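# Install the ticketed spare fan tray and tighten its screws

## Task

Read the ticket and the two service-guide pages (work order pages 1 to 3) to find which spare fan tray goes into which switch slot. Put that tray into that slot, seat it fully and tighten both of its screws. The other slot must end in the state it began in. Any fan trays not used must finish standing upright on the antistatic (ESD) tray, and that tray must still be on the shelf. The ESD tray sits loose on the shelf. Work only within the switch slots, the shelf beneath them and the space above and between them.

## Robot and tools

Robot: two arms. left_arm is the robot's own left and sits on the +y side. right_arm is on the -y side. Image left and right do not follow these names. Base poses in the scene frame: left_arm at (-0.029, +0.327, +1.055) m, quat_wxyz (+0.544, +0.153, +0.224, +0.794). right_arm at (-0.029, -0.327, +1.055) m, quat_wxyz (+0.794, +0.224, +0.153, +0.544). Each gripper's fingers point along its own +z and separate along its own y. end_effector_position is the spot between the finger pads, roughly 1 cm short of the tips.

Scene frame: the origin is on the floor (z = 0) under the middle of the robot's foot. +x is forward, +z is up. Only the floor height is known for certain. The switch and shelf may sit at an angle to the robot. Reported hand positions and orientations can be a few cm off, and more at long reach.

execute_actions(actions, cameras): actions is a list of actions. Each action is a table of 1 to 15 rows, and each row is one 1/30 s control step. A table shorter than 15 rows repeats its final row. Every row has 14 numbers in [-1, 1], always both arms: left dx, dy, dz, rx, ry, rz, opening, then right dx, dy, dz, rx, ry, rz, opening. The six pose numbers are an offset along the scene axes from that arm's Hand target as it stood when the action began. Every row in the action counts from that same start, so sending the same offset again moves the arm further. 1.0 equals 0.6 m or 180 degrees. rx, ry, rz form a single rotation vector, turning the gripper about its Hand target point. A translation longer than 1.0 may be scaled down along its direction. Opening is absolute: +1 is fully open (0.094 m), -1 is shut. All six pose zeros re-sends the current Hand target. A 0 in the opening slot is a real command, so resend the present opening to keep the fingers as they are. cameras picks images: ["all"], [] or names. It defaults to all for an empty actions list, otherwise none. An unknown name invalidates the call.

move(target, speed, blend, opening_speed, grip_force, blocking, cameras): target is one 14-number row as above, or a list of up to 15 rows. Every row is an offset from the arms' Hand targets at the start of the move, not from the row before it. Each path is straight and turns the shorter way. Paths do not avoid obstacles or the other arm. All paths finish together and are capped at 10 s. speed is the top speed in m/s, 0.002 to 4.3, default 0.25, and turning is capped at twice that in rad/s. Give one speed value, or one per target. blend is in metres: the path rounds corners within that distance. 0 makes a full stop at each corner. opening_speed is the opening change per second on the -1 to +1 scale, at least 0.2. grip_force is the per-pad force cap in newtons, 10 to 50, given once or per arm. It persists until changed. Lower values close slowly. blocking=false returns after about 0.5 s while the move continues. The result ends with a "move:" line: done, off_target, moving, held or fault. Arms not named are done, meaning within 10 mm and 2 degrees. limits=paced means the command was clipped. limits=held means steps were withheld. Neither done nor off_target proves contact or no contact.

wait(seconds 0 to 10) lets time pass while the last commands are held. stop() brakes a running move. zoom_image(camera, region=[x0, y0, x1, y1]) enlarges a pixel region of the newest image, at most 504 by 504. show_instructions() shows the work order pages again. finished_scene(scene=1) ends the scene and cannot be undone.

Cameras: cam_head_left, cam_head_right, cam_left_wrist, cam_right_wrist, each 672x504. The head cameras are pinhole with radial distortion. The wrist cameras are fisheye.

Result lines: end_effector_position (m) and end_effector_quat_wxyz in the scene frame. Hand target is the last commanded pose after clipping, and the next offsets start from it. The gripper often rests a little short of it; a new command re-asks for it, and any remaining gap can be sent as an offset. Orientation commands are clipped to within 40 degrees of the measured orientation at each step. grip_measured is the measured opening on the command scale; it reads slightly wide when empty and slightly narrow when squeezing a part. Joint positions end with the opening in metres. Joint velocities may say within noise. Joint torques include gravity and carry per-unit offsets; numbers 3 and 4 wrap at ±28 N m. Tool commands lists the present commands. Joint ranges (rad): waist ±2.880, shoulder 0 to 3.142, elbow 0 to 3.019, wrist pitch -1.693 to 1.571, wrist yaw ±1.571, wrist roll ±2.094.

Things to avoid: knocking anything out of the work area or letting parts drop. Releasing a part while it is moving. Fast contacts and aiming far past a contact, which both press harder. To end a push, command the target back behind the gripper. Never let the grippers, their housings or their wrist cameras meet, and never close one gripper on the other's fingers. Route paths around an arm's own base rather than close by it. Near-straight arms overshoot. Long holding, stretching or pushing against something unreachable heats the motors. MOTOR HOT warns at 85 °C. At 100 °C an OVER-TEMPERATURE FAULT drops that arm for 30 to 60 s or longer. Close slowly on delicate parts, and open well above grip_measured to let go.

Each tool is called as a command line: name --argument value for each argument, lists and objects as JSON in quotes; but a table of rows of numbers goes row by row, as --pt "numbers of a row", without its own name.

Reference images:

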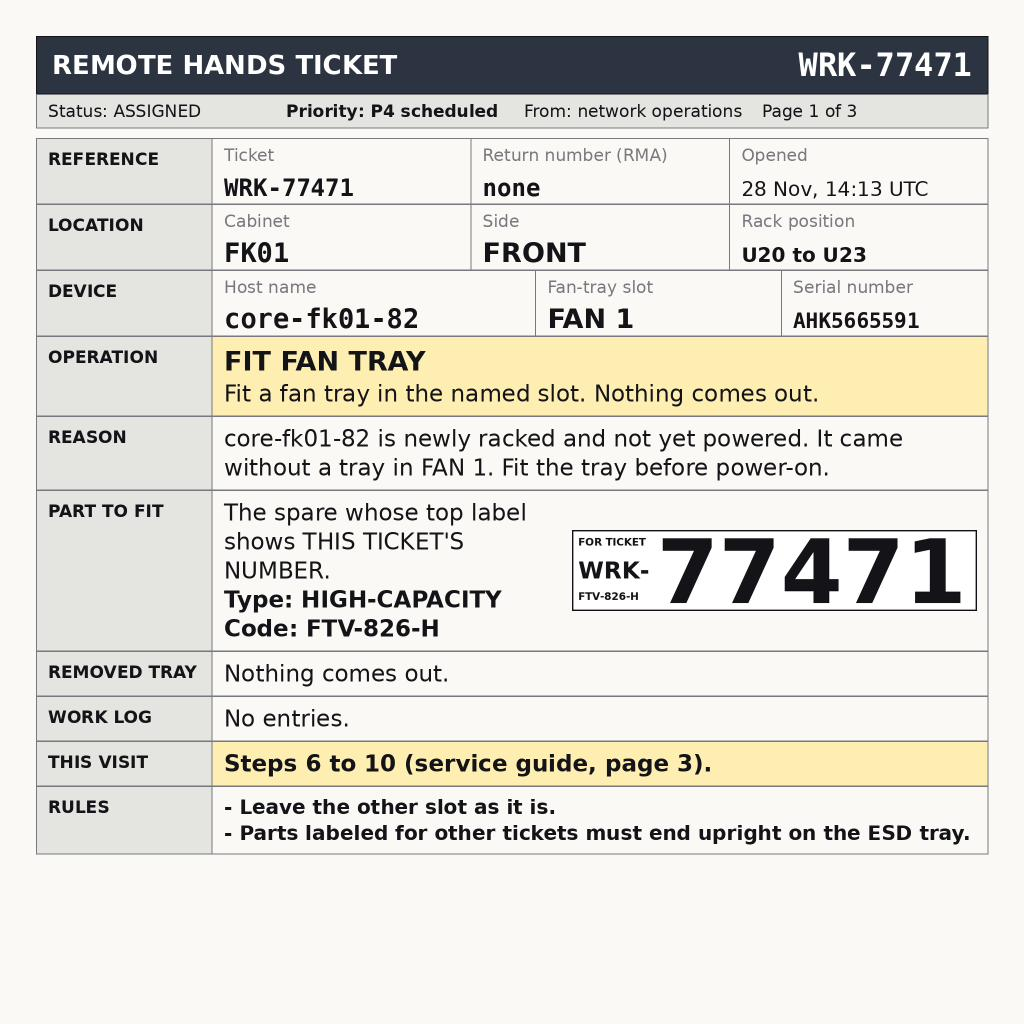

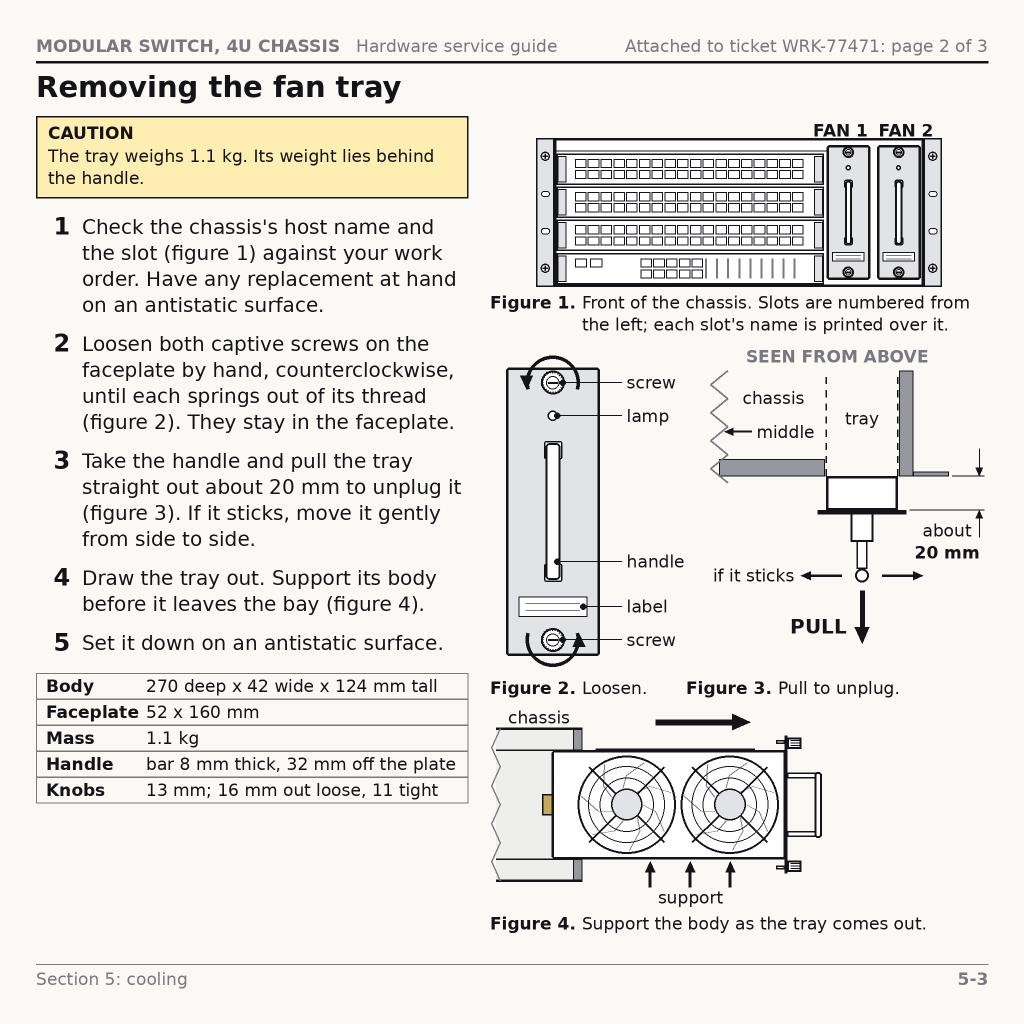

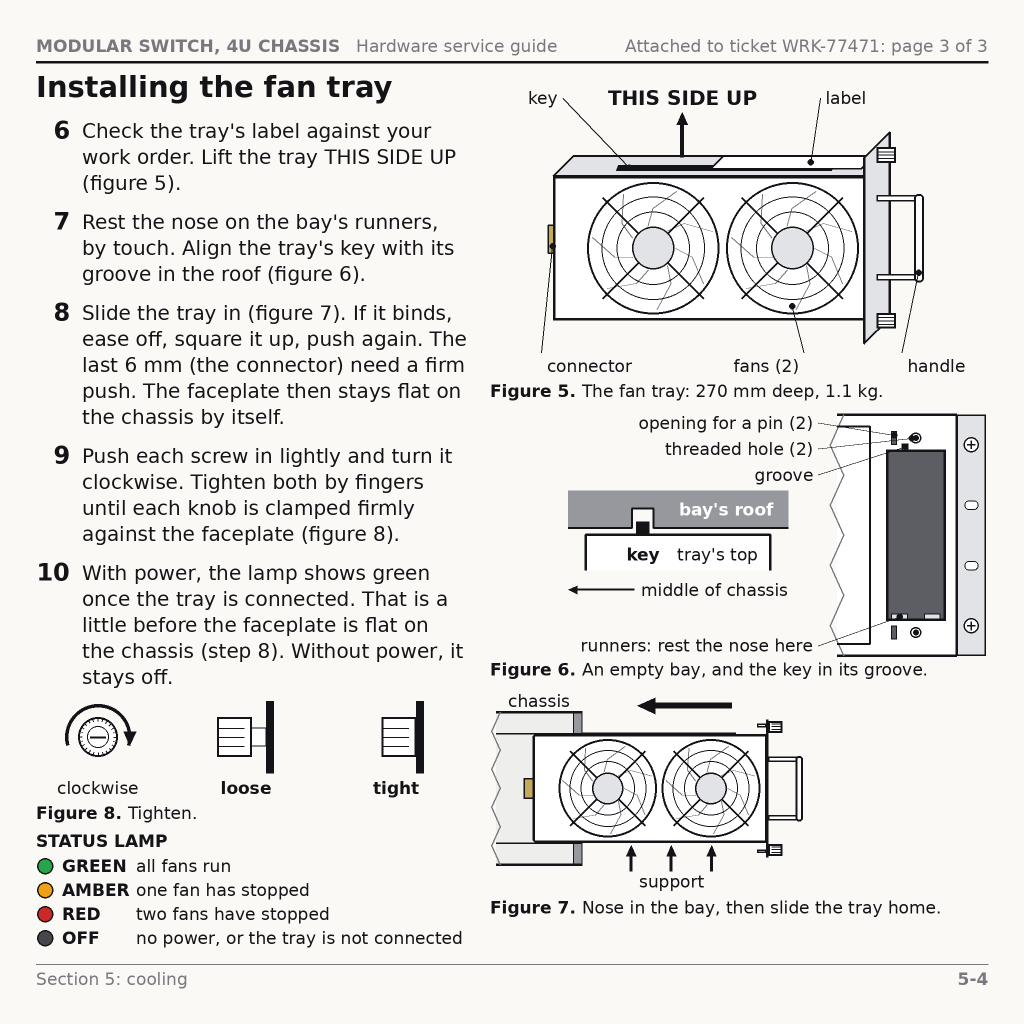

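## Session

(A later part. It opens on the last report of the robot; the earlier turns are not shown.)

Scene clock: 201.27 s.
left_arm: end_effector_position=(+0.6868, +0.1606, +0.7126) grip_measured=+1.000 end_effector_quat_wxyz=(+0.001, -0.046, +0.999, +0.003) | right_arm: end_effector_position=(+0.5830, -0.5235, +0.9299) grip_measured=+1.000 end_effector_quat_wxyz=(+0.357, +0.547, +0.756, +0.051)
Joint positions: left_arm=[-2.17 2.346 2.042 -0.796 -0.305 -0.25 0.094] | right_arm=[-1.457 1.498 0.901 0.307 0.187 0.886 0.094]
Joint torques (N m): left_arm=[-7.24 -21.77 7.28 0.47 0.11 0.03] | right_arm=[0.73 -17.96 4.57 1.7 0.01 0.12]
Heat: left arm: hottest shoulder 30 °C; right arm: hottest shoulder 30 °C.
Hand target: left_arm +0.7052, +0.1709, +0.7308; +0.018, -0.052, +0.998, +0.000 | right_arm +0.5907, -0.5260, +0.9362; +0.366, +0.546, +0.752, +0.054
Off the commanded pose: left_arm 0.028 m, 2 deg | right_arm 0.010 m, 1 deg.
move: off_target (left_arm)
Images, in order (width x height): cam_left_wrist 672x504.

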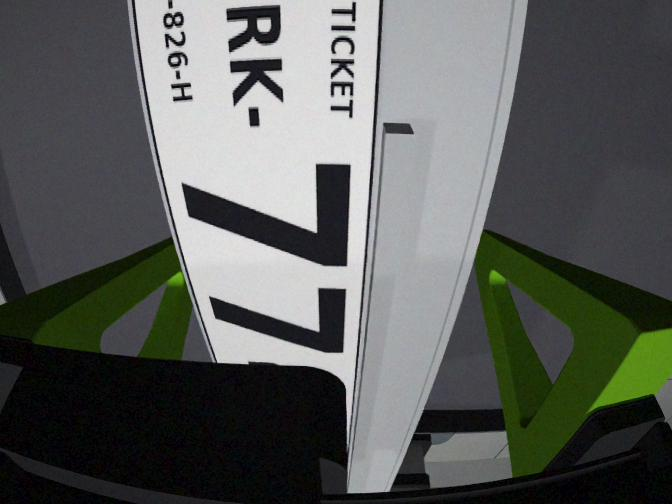

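move --target '[0,0,0,0,0,0,-0.35,0,0,0,0,0,0,1]' --cameras '["cam_left_wrist"]' --speed 0.1 --opening_speed 0.6

Scene clock: 210.27 s.
left_arm: end_effector_position=(+0.6871, +0.1623, +0.7124) grip_measured=-0.116 end_effector_quat_wxyz=(+0.001, -0.043, +0.999, +0.003) | right_arm: end_effector_position=(+0.5830, -0.5235, +0.9299) grip_measured=+1.000 end_effector_quat_wxyz=(+0.357, +0.547, +0.756, +0.051)
Joint positions: left_arm=[-2.168 2.346 2.042 -0.796 -0.305 -0.243 0.042] | right_arm=[-1.457 1.498 0.901 0.307 0.187 0.886 0.094]
Joint torques (N m): left_arm=[-7.41 -21.77 7.28 0.46 0.1 -0.03] | right_arm=[0.73 -17.9 4.56 1.69 0.01 0.11]
Heat: left arm: hottest shoulder 30 °C; right arm: hottest shoulder 30 °C.
Hand target: left_arm +0.7052, +0.1707, +0.7308; +0.018, -0.052, +0.998, +0.000 | right_arm +0.5907, -0.5260, +0.9362; +0.366, +0.546, +0.752, +0.054
Off the commanded pose: left_arm 0.027 m, 2 deg | right_arm 0.010 m, 1 deg.
move: off_target (left_arm)
Images, in order (width x height): cam_left_wrist 672x504.

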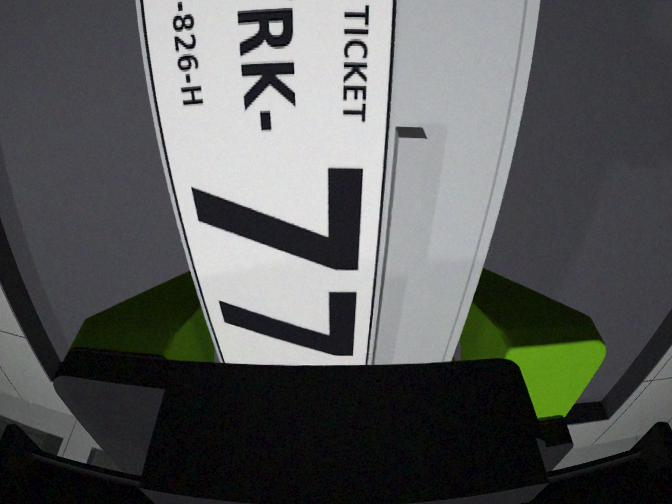

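move --pt "-0.02 -0.01 0.2 0 0 0 -0.35 0 0 0 0 0 0 1" --pt "-0.12 -0.02 0.2 0 0 0 -0.35 0 0 0 0 0 0 1" --cameras '["all"]' --speed 0.15 --blend 0.02

Scene clock: 311.90 s.
left_arm: end_effector_position=(+0.5896, +0.1756, +0.7861) grip_measured=-0.117 end_effector_quat_wxyz=(-0.037, -0.048, +0.998, +0.022) | right_arm: end_effector_position=(+0.5830, -0.5235, +0.9299) grip_measured=+1.000 end_effector_quat_wxyz=(+0.357, +0.547, +0.756, +0.051)
Joint positions: left_arm=[-2.21 2.056 1.599 -0.744 -0.34 -0.32 0.041] | right_arm=[-1.457 1.498 0.901 0.307 0.187 0.886 0.094]
Joint torques (N m): left_arm=[-10.52 -24.35 7.17 0.25 -0.1 -0.09] | right_arm=[0.73 -18.02 4.6 1.69 0 0.12]
Heat: left arm: hottest shoulder 31 °C; right arm: hottest shoulder 30 °C.
Hand target: left_arm +0.6330, +0.1589, +0.8507; +0.018, -0.052, +0.998, +0.000 | right_arm +0.5907, -0.5260, +0.9362; +0.366, +0.546, +0.752, +0.054
Off the commanded pose: left_arm 0.080 m, 7 deg | right_arm 0.010 m, 1 deg.
move: off_target (left_arm)

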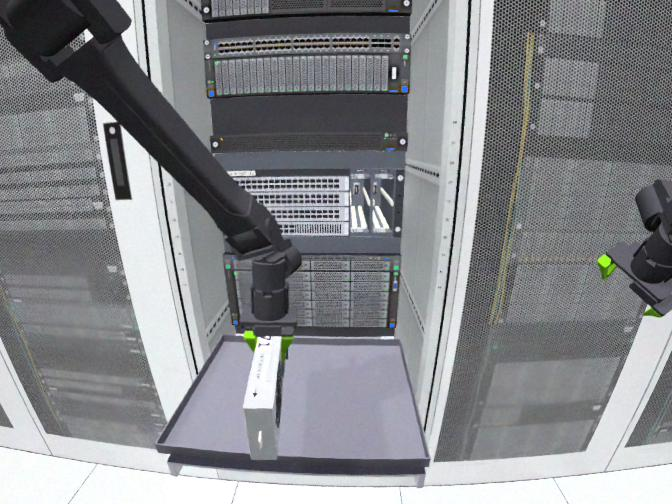

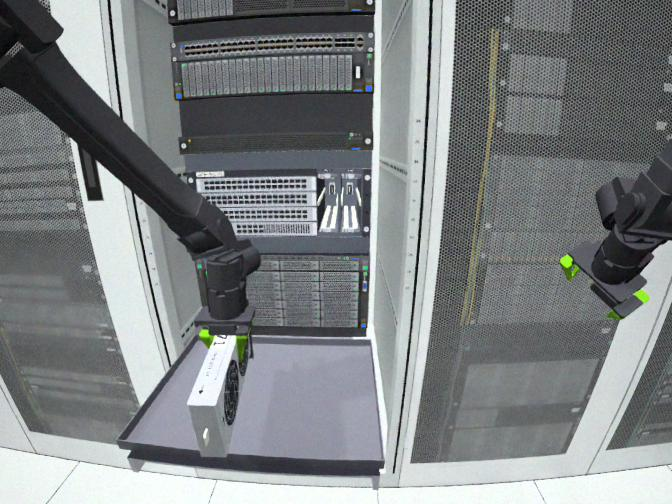

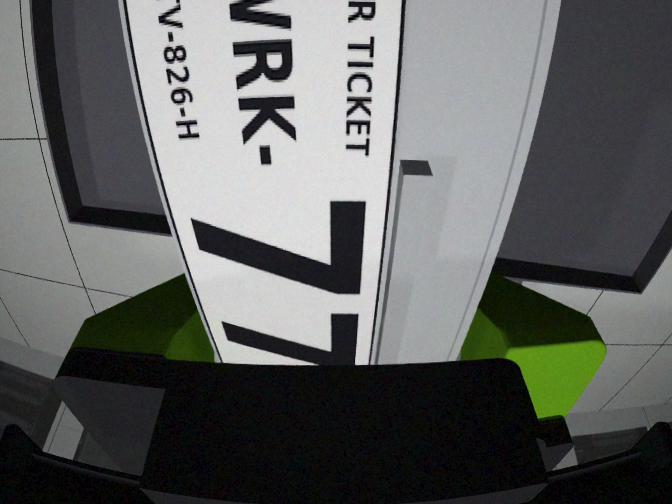

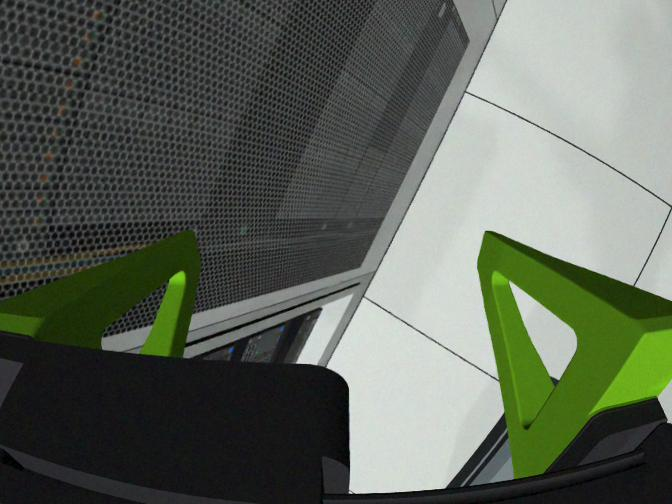

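move --pt "-0.02 -0.02 0.06 0 0 -0.25 -0.35 0 0 0 0 0 0 1" --pt "-0.03 -0.02 0.07 0 0 -0.5 -0.35 0 0 0 0 0 0 1" --cameras '["all"]' --speed 0.25 --blend 0.02

Scene clock: 325.07 s.
left_arm: end_effector_position=(+0.5808, +0.1645, +0.8242) grip_measured=-0.117 end_effector_quat_wxyz=(-0.036, +0.663, +0.747, -0.029) | right_arm: end_effector_position=(+0.5830, -0.5235, +0.9299) grip_measured=+1.000 end_effector_quat_wxyz=(+0.357, +0.547, +0.756, +0.051)
Joint positions: left_arm=[-2.239 1.981 1.558 -0.797 -0.311 1.197 0.041] | right_arm=[-1.457 1.498 0.901 0.307 0.187 0.886 0.094]
Joint torques (N m): left_arm=[-11.11 -24.06 7.2 -0.53 0.06 0.03] | right_arm=[0.73 -17.85 4.59 1.66 0.01 0.12]
Heat: left arm: hottest shoulder 31 °C; right arm: hottest shoulder 30 °C.
Hand target: left_arm +0.6152, +0.1468, +0.8928; +0.013, +0.669, +0.743, -0.013 | right_arm +0.5907, -0.5260, +0.9362; +0.366, +0.546, +0.752, +0.054
Off the commanded pose: left_arm 0.079 m, 6 deg | right_arm 0.010 m, 1 deg.
move: off_target (left_arm)

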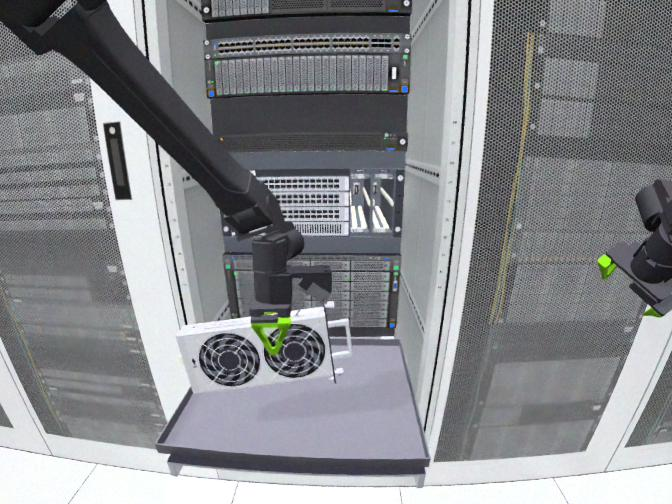

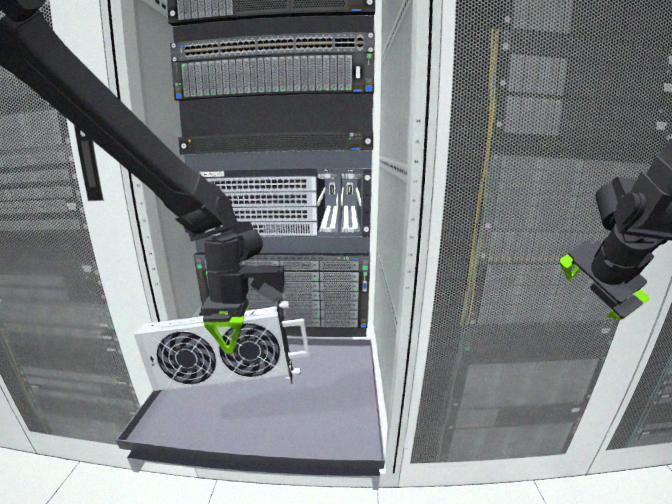

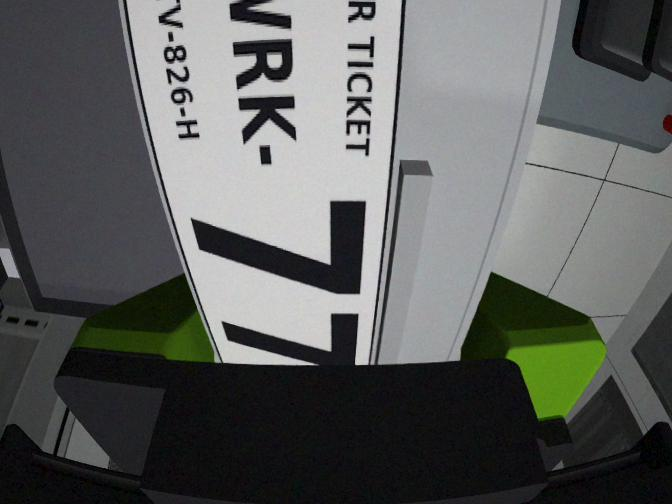

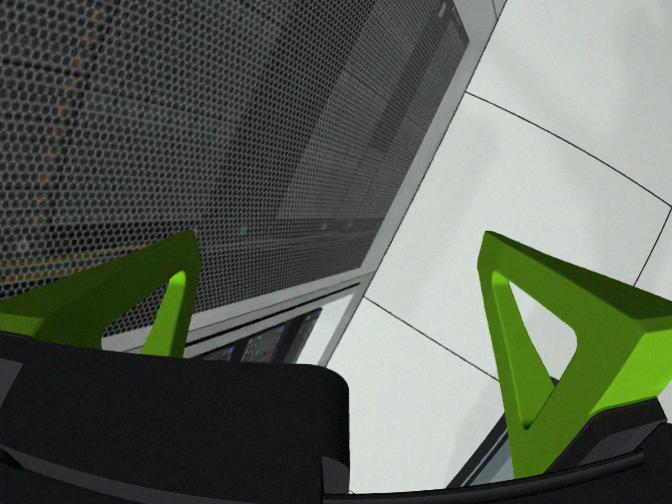

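move --pt "0.03 0 -0.11 0 -0.015 0 -0.35 0 0 0 0 0 0 1" --pt "0.03 0 -0.2 0 -0.015 0 -0.35 0 0 0 0 0 0 1" --cameras '["all"]' --speed '[0.2,0.08]' --blend '[0.02,0]'

Scene clock: 355.07 s.
left_arm: end_effector_position=(+0.5725, +0.1559, +0.7264) grip_measured=-0.117 end_effector_quat_wxyz=(-0.022, +0.675, +0.737, -0.026) | right_arm: end_effector_position=(+0.5830, -0.5235, +0.9299) grip_measured=+1.000 end_effector_quat_wxyz=(+0.357, +0.547, +0.756, +0.051)
Joint positions: left_arm=[-2.203 2.164 1.599 -0.616 -0.293 1.273 0.041] | right_arm=[-1.457 1.498 0.901 0.307 0.187 0.886 0.094]
Joint torques (N m): left_arm=[-8.82 -21.66 9.8 0.4 0.06 0.03] | right_arm=[0.67 -17.9 4.57 1.66 0.01 0.12]
Heat: left arm: hottest shoulder 31 °C; right arm: hottest shoulder 30 °C.
Hand target: left_arm +0.6330, +0.1469, +0.7727; +0.031, +0.669, +0.742, +0.003 | right_arm +0.5907, -0.5260, +0.9362; +0.366, +0.546, +0.752, +0.054
Off the commanded pose: left_arm 0.077 m, 7 deg | right_arm 0.010 m, 1 deg.
move: off_target (left_arm)

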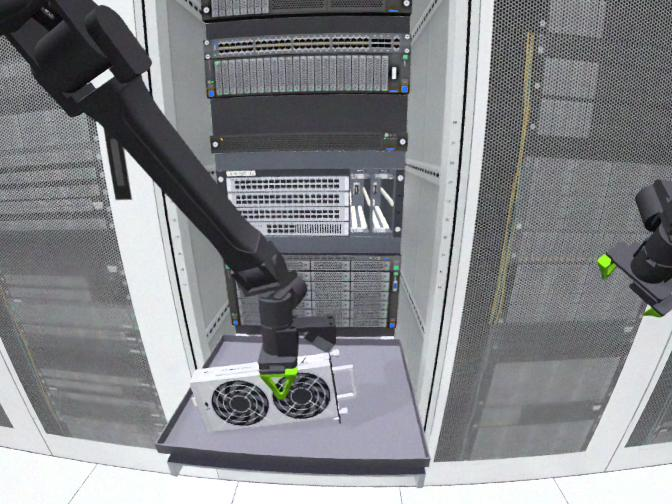

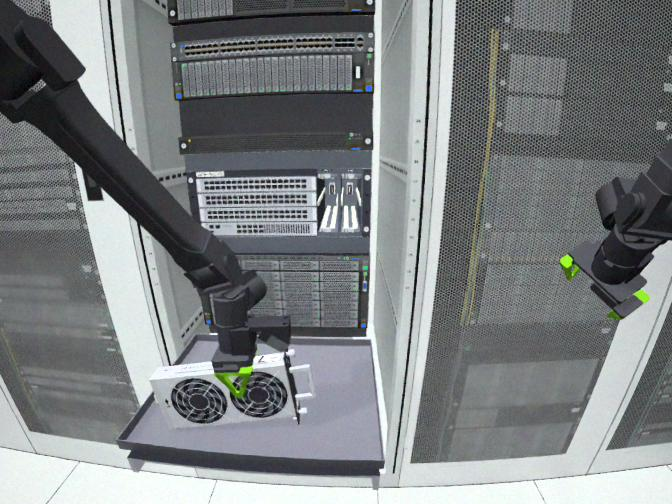

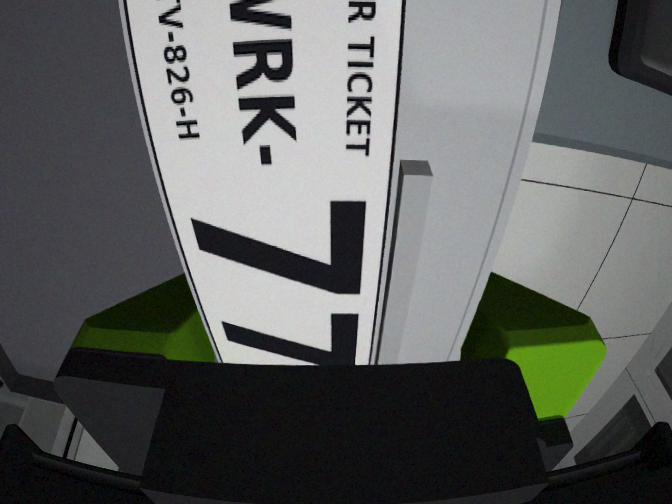

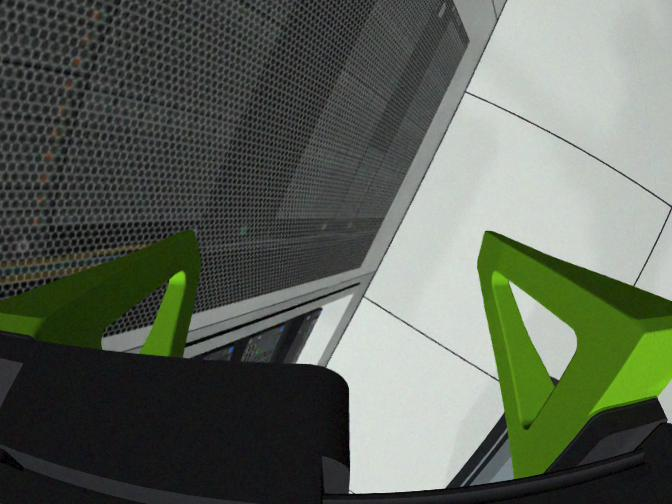

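move --target '[0,0,-0.07,0,0,0,-0.35,0,0,0,0,0,0,1]' --cameras '["cam_head_left","cam_left_wrist"]' --speed 0.08

zoom_image --camera "cam_head_left" --region '[160, 330, 400, 460]'

Scene clock: 362.90 s.
left_arm: end_effector_position=(+0.5787, +0.1515, +0.7121) grip_measured=-0.117 end_effector_quat_wxyz=(-0.016, +0.674, +0.738, -0.021) | right_arm: end_effector_position=(+0.5830, -0.5235, +0.9299) grip_measured=+1.000 end_effector_quat_wxyz=(+0.357, +0.547, +0.756, +0.051)
Joint positions: left_arm=[-2.202 2.201 1.632 -0.594 -0.293 1.278 0.041] | right_arm=[-1.457 1.498 0.901 0.307 0.187 0.886 0.094]
Joint torques (N m): left_arm=[-7.41 -18.2 11.03 1.21 0.37 0.16] | right_arm=[0.67 -17.9 4.57 1.66 0.02 0.11]
Heat: left arm: hottest shoulder 31 °C; right arm: hottest shoulder 30 °C.
Hand target: left_arm +0.6331, +0.1468, +0.7308; +0.031, +0.669, +0.742, +0.003 | right_arm +0.5907, -0.5260, +0.9362; +0.366, +0.546, +0.752, +0.054
Off the commanded pose: left_arm 0.058 m, 6 deg | right_arm 0.010 m, 1 deg.
move: off_target (left_arm)
Images, in order (width x height): cam_head_left 672x504, cam_left_wrist 672x504.

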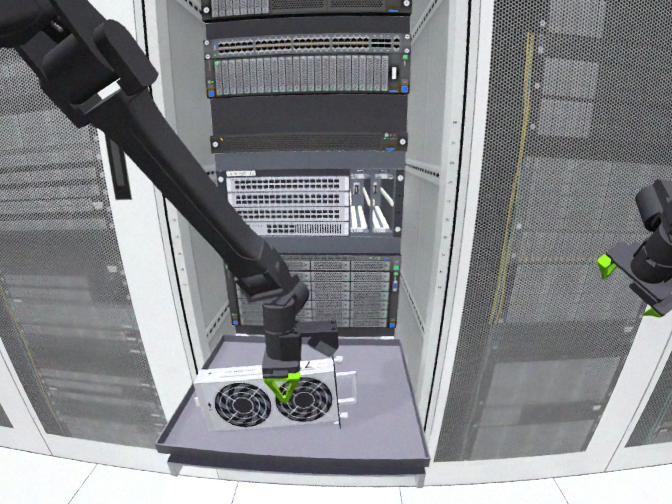

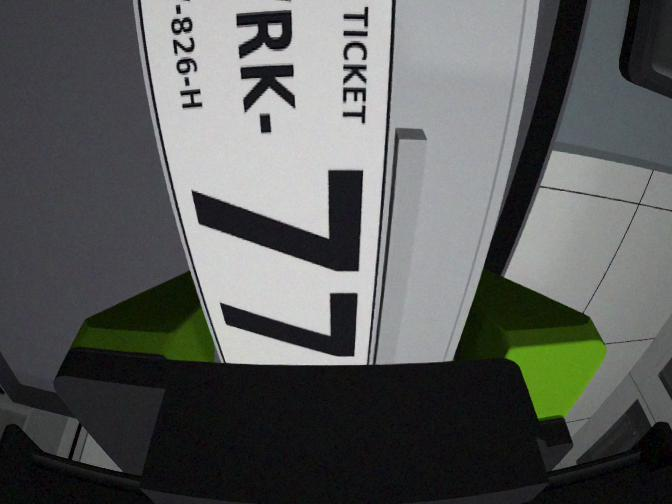

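Scaled by 2.100 from the camera's 672x504 image, which has a finer 960x720 frame.

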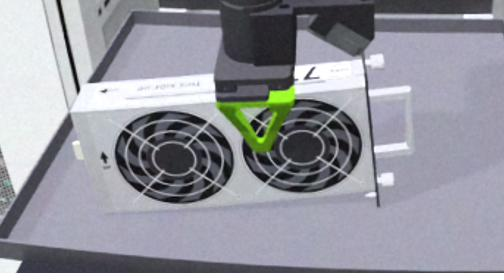

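move --pt "-0.04 0 0 0 0 0 -0.35 0 0 0 0 0 0 1" --pt "-0.04 0 0 0 0 0 1 0 0 0 0 0 0 1" --cameras '["cam_head_left","cam_left_wrist"]' --speed 0.05 --opening_speed 0.6

Scene clock: 372.97 s.
left_arm: end_effector_position=(+0.5841, +0.1496, +0.7114) grip_measured=+0.997 end_effector_quat_wxyz=(+0.006, +0.673, +0.739, -0.009) | right_arm: end_effector_position=(+0.5830, -0.5235, +0.9299) grip_measured=+1.000 end_effector_quat_wxyz=(+0.357, +0.547, +0.756, +0.051)
Joint positions: left_arm=[-2.202 2.192 1.606 -0.525 -0.291 1.289 0.094] | right_arm=[-1.457 1.498 0.901 0.307 0.187 0.886 0.094]
Joint torques (N m): left_arm=[-7.94 -19.08 6.12 0.79 0.22 0] | right_arm=[0.79 -17.79 4.57 1.66 0.01 0.12]
Heat: left arm: hottest shoulder 32 °C; right arm: hottest shoulder 30 °C.
Hand target: left_arm +0.6091, +0.1466, +0.7307; +0.031, +0.669, +0.742, +0.003 | right_arm +0.5907, -0.5260, +0.9362; +0.366, +0.546, +0.752, +0.054
Off the commanded pose: left_arm 0.032 m, 3 deg | right_arm 0.010 m, 1 deg.
move: off_target (left_arm); target 2's new opening was sent with left_arm's hand 0.038 m and 5 deg from that target
Images, in order (width x height): cam_head_left 672x504, cam_left_wrist 672x504.

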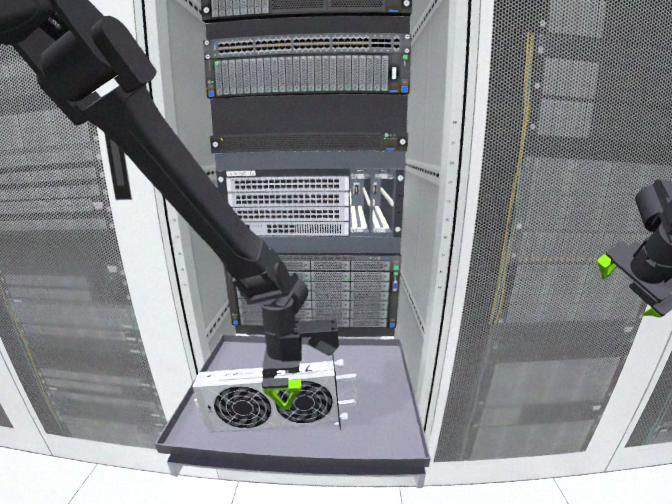

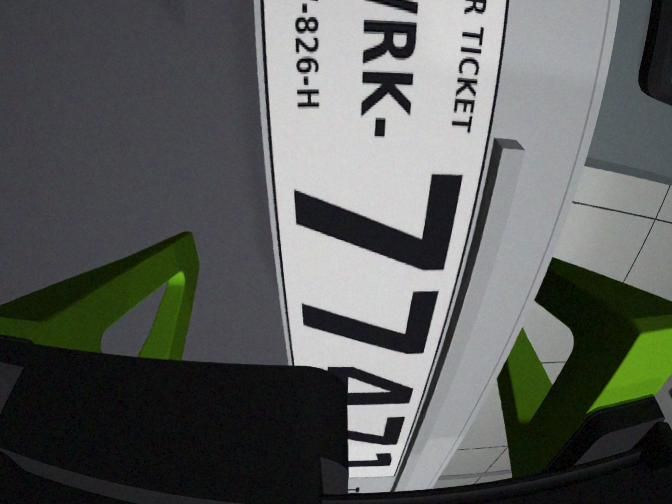

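move --pt "0 0 0.2 0 0 0 1 0 0 0 0 0 0 1" --pt "0 0 0.2 0 0 0.33 1 0 0 0 0 0 0 1" --pt "0 0 0.2 0 0 0.66 1 0 0 0 0 0 0 1" --pt "0 0 0.2 0 0 0.98 1 0 0 0 0 0 0 1" --cameras '["all"]' --speed '[0.2,0.5,0.5,0.5]' --blend '[0.01,0.02,0.02,0]'

Scene clock: 401.80 s.
left_arm: end_effector_position=(+0.5929, +0.1562, +0.8406) grip_measured=+0.998 end_effector_quat_wxyz=(-0.008, -0.718, +0.694, +0.044) | right_arm: end_effector_position=(+0.5830, -0.5235, +0.9299) grip_measured=+1.000 end_effector_quat_wxyz=(+0.357, +0.547, +0.756, +0.051)
Joint positions: left_arm=[-2.269 1.982 1.603 -0.844 -0.371 -1.889 0.094] | right_arm=[-1.457 1.498 0.901 0.307 0.187 0.886 0.094]
Joint torques (N m): left_arm=[-8.47 -16.62 9.76 -0.28 -0.11 -0.06] | right_arm=[0.67 -17.85 4.57 1.69 0.01 0.11]
Heat: left arm: hottest shoulder 32 °C; right arm: hottest shoulder 30 °C.
Hand target: left_arm +0.6092, +0.1467, +0.8508; +0.002, +0.721, -0.692, -0.031 | right_arm +0.5907, -0.5260, +0.9362; +0.366, +0.546, +0.752, +0.054
Off the commanded pose: left_arm 0.021 m, 2 deg | right_arm 0.010 m, 1 deg.
move: off_target (left_arm)

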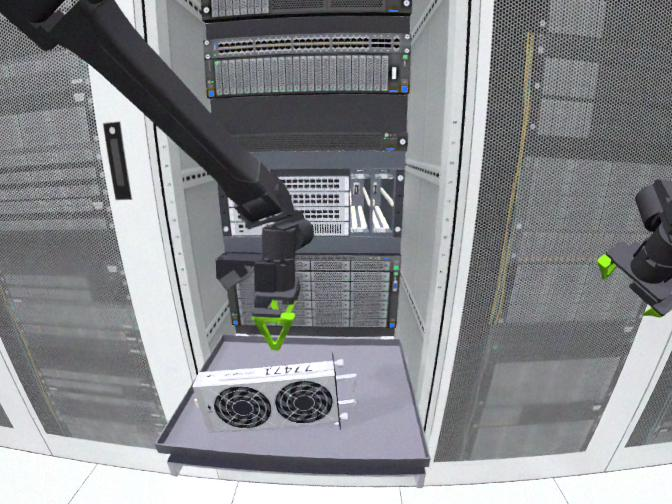

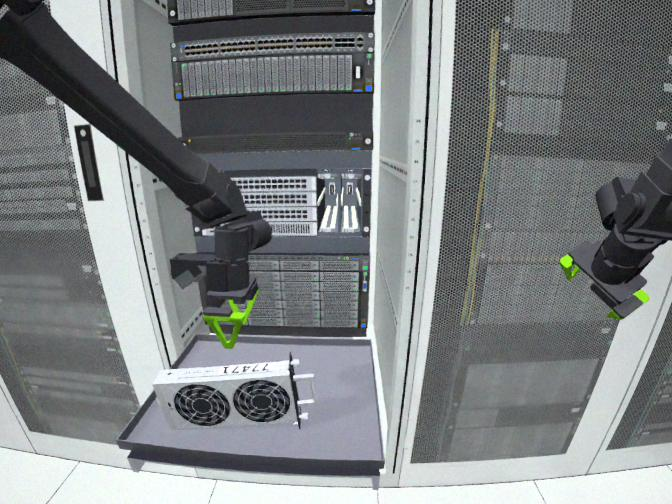

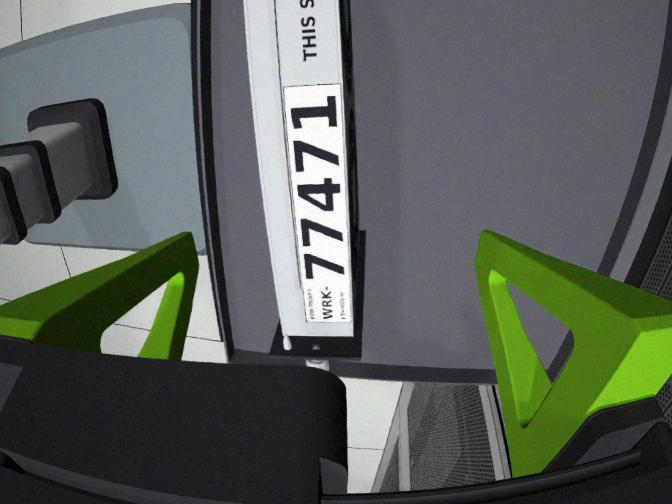

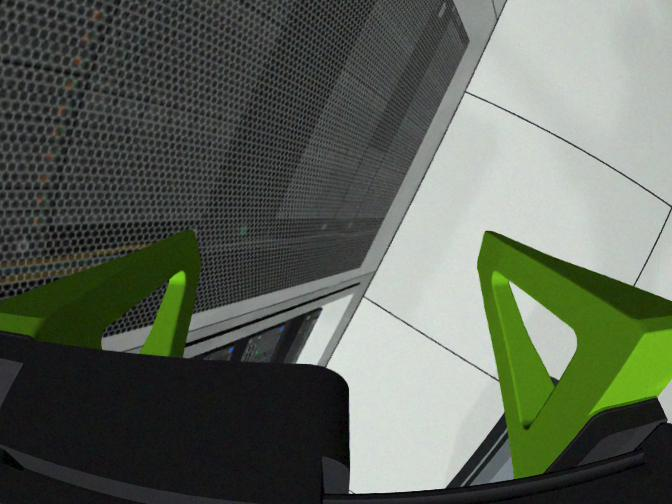

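move --target '[-0.023,-0.03,-0.06,0.153,-0.005,0.018,1,0,0,0,0,0,0,1]' --cameras '["all"]' --speed 0.2

zoom_image --camera "cam_head_left" --region '[160, 290, 400, 460]'

Scene clock: 441.80 s.
left_arm: end_effector_position=(+0.5809, +0.1428, +0.8019) grip_measured=+0.998 end_effector_quat_wxyz=(+0.164, -0.694, +0.679, +0.173) | right_arm: end_effector_position=(+0.5830, -0.5235, +0.9299) grip_measured=+1.000 end_effector_quat_wxyz=(+0.357, +0.547, +0.756, +0.051)
Joint positions: left_arm=[-2.366 2.193 1.755 -0.986 -0.817 -2.089 0.094] | right_arm=[-1.457 1.498 0.901 0.307 0.187 0.886 0.094]
Joint torques (N m): left_arm=[-10.7 -17.38 8.99 -0.55 -0.39 -0.1] | right_arm=[0.73 -17.85 4.59 1.68 0.01 0.11]
Heat: left arm: hottest shoulder 31 °C; right arm: hottest shoulder 31 °C.
Hand target: left_arm +0.5953, +0.1287, +0.8148; -0.174, +0.720, -0.645, -0.189 | right_arm +0.5907, -0.5260, +0.9362; +0.366, +0.546, +0.752, +0.054
Off the commanded pose: left_arm 0.024 m, 5 deg | right_arm 0.010 m, 1 deg.
joint sent to its limit (left arm) — joint 6 (wrist roll), lower limit. The joint targets are off in orientation, not in position.
move: off_target (left_arm)

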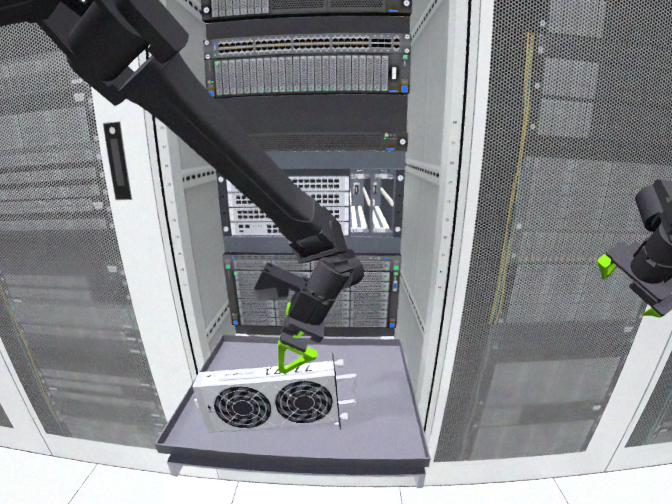

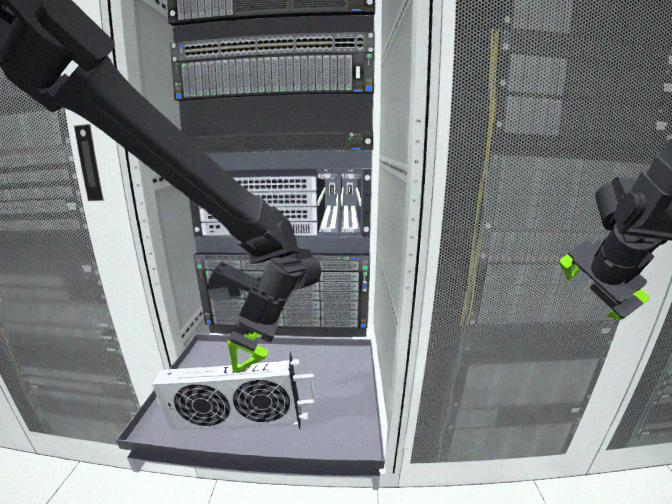

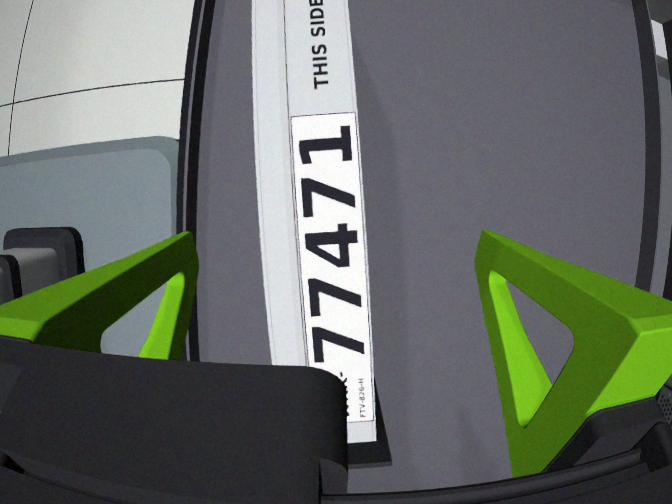

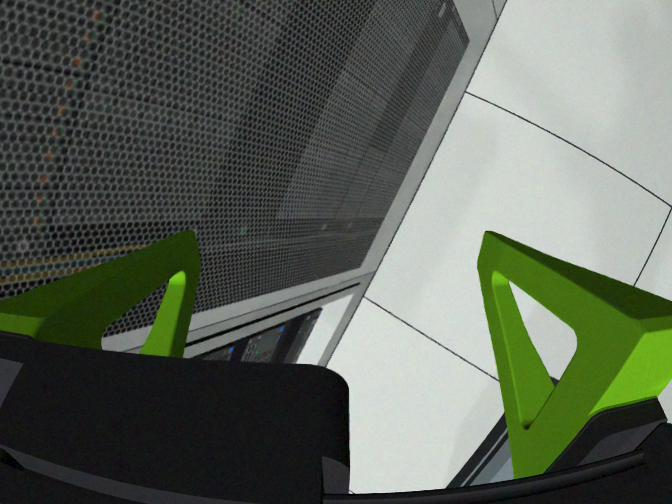

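Scaled by 2.100 from the camera's 672x504 image, which has a finer 960x720 frame.

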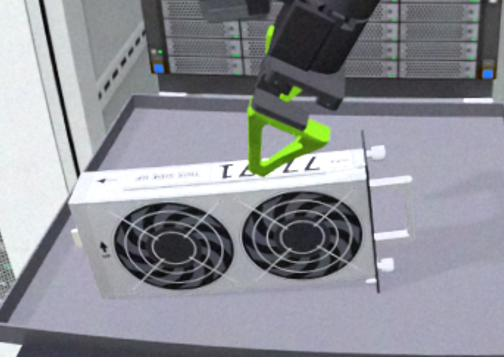

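move --target '[0.008,0.002,-0.05,-0.166,-0.022,-0.006,1,0,0,0,0,0,0,1]' --cameras '["cam_left_wrist"]' --speed 0.2

Scene clock: 459.37 s.
left_arm: end_effector_position=(+0.5857, +0.1242, +0.7706) grip_measured=+0.998 end_effector_quat_wxyz=(-0.002, -0.737, +0.676, +0.006) | right_arm: end_effector_position=(+0.5830, -0.5235, +0.9299) grip_measured=+1.000 end_effector_quat_wxyz=(+0.357, +0.547, +0.756, +0.051)
Joint positions: left_arm=[-2.274 2.106 1.594 -0.635 -0.347 -1.919 0.094] | right_arm=[-1.457 1.498 0.901 0.307 0.187 0.886 0.094]
Joint torques (N m): left_arm=[-7.24 -18.9 5.04 0.65 0.05 0.04] | right_arm=[0.79 -17.85 4.6 1.72 0.01 0.13]
Heat: left arm: hottest shoulder 32 °C; right arm: hottest shoulder 31 °C.
Hand target: left_arm +0.6002, +0.1300, +0.7848; -0.006, +0.741, -0.672, +0.010 | right_arm +0.5907, -0.5260, +0.9362; +0.366, +0.546, +0.752, +0.054
Off the commanded pose: left_arm 0.021 m, 2 deg | right_arm 0.010 m, 1 deg.
move: off_target (left_arm)
Images, in order (width x height): cam_left_wrist 672x504.

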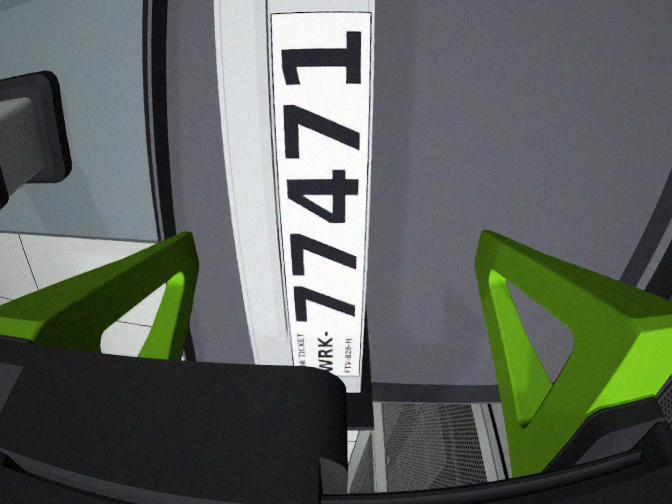

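move --target '[-0.018,0.018,-0.06,0,0,0,1,0,0,0,0,0,0,1]' --cameras '["cam_left_wrist"]' --speed 0.15

Scene clock: 466.97 s.
left_arm: end_effector_position=(+0.5865, +0.1390, +0.7493) grip_measured=+0.998 end_effector_quat_wxyz=(+0.004, -0.741, +0.672, -0.005) | right_arm: end_effector_position=(+0.5830, -0.5235, +0.9299) grip_measured=+1.000 end_effector_quat_wxyz=(+0.357, +0.547, +0.756, +0.051)
Joint positions: left_arm=[-2.241 2.124 1.573 -0.559 -0.332 -1.89 0.094] | right_arm=[-1.457 1.498 0.901 0.307 0.187 0.886 0.094]
Joint torques (N m): left_arm=[-7.18 -16.62 4.89 0.76 0.04 0.01] | right_arm=[0.79 -17.9 4.59 1.68 0.02 0.12]
Heat: left arm: hottest shoulder 32 °C; right arm: hottest shoulder 31 °C.
Hand target: left_arm +0.5895, +0.1408, +0.7488; -0.006, +0.741, -0.672, +0.010 | right_arm +0.5907, -0.5260, +0.9362; +0.366, +0.546, +0.752, +0.054
Off the commanded pose: left_arm 0.003 m, 1 deg | right_arm 0.010 m, 1 deg.
move: done
Images, in order (width x height): cam_left_wrist 672x504.

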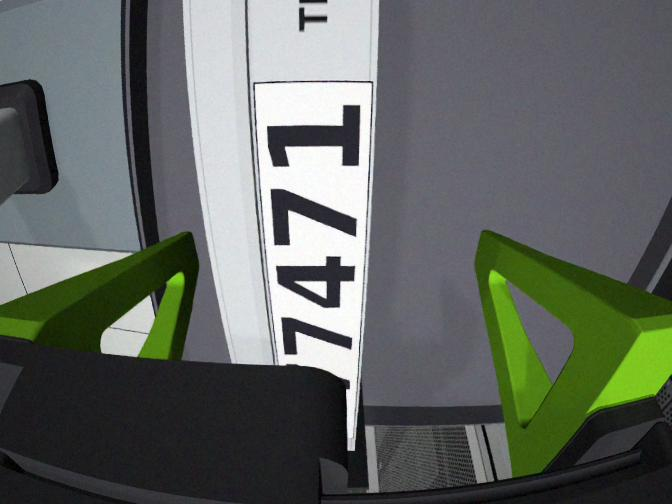

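move --target '[-0.04,0,0,0,0,0,1,0,0,0,0,0,0,1]' --cameras '["cam_left_wrist","cam_head_left"]' --speed 0.15

Scene clock: 479.63 s.
left_arm: end_effector_position=(+0.5516, +0.1416, +0.7340) grip_measured=+0.998 end_effector_quat_wxyz=(-0.003, -0.738, +0.675, +0.007) | right_arm: end_effector_position=(+0.5830, -0.5235, +0.9299) grip_measured=+1.000 end_effector_quat_wxyz=(+0.357, +0.547, +0.756, +0.051)
Joint positions: left_arm=[-2.241 2.124 1.488 -0.503 -0.332 -1.889 0.094] | right_arm=[-1.457 1.498 0.901 0.307 0.187 0.886 0.094]
Joint torques (N m): left_arm=[-7.65 -18.08 4.08 0.69 -0.1 -0.03] | right_arm=[0.73 -17.96 4.57 1.69 0.01 0.11]
Heat: left arm: hottest shoulder 32 °C; right arm: hottest shoulder 31 °C.
Hand target: left_arm +0.5654, +0.1408, +0.7488; -0.006, +0.741, -0.672, +0.010 | right_arm +0.5907, -0.5260, +0.9362; +0.366, +0.546, +0.752, +0.054
Off the commanded pose: left_arm 0.020 m, 2 deg | right_arm 0.010 m, 1 deg.
move: off_target (left_arm)
Images, in order (width x height): cam_head_left 672x504, cam_left_wrist 672x504.

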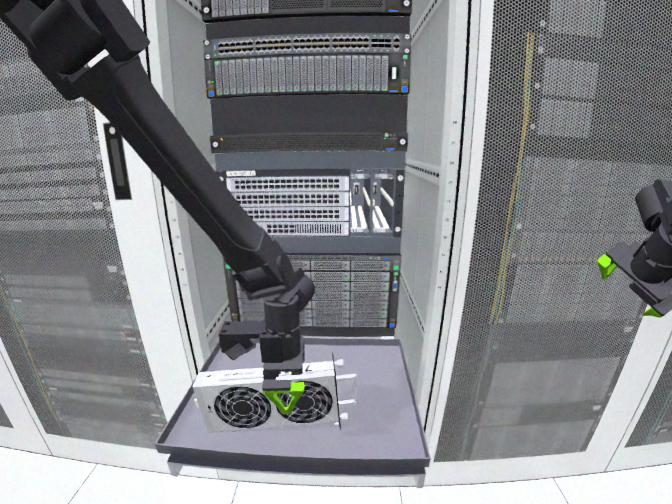

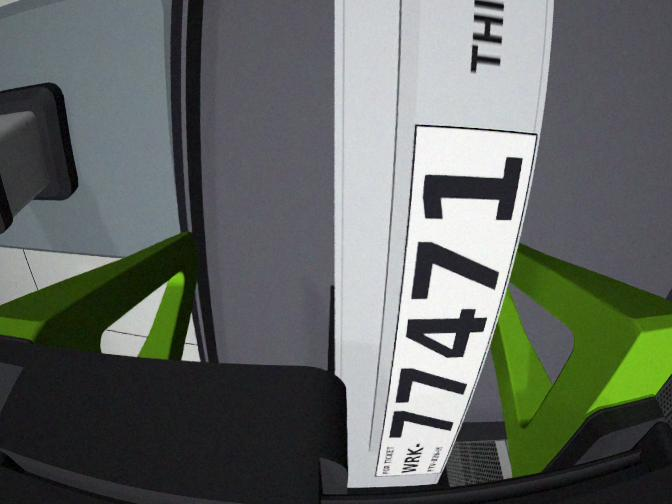

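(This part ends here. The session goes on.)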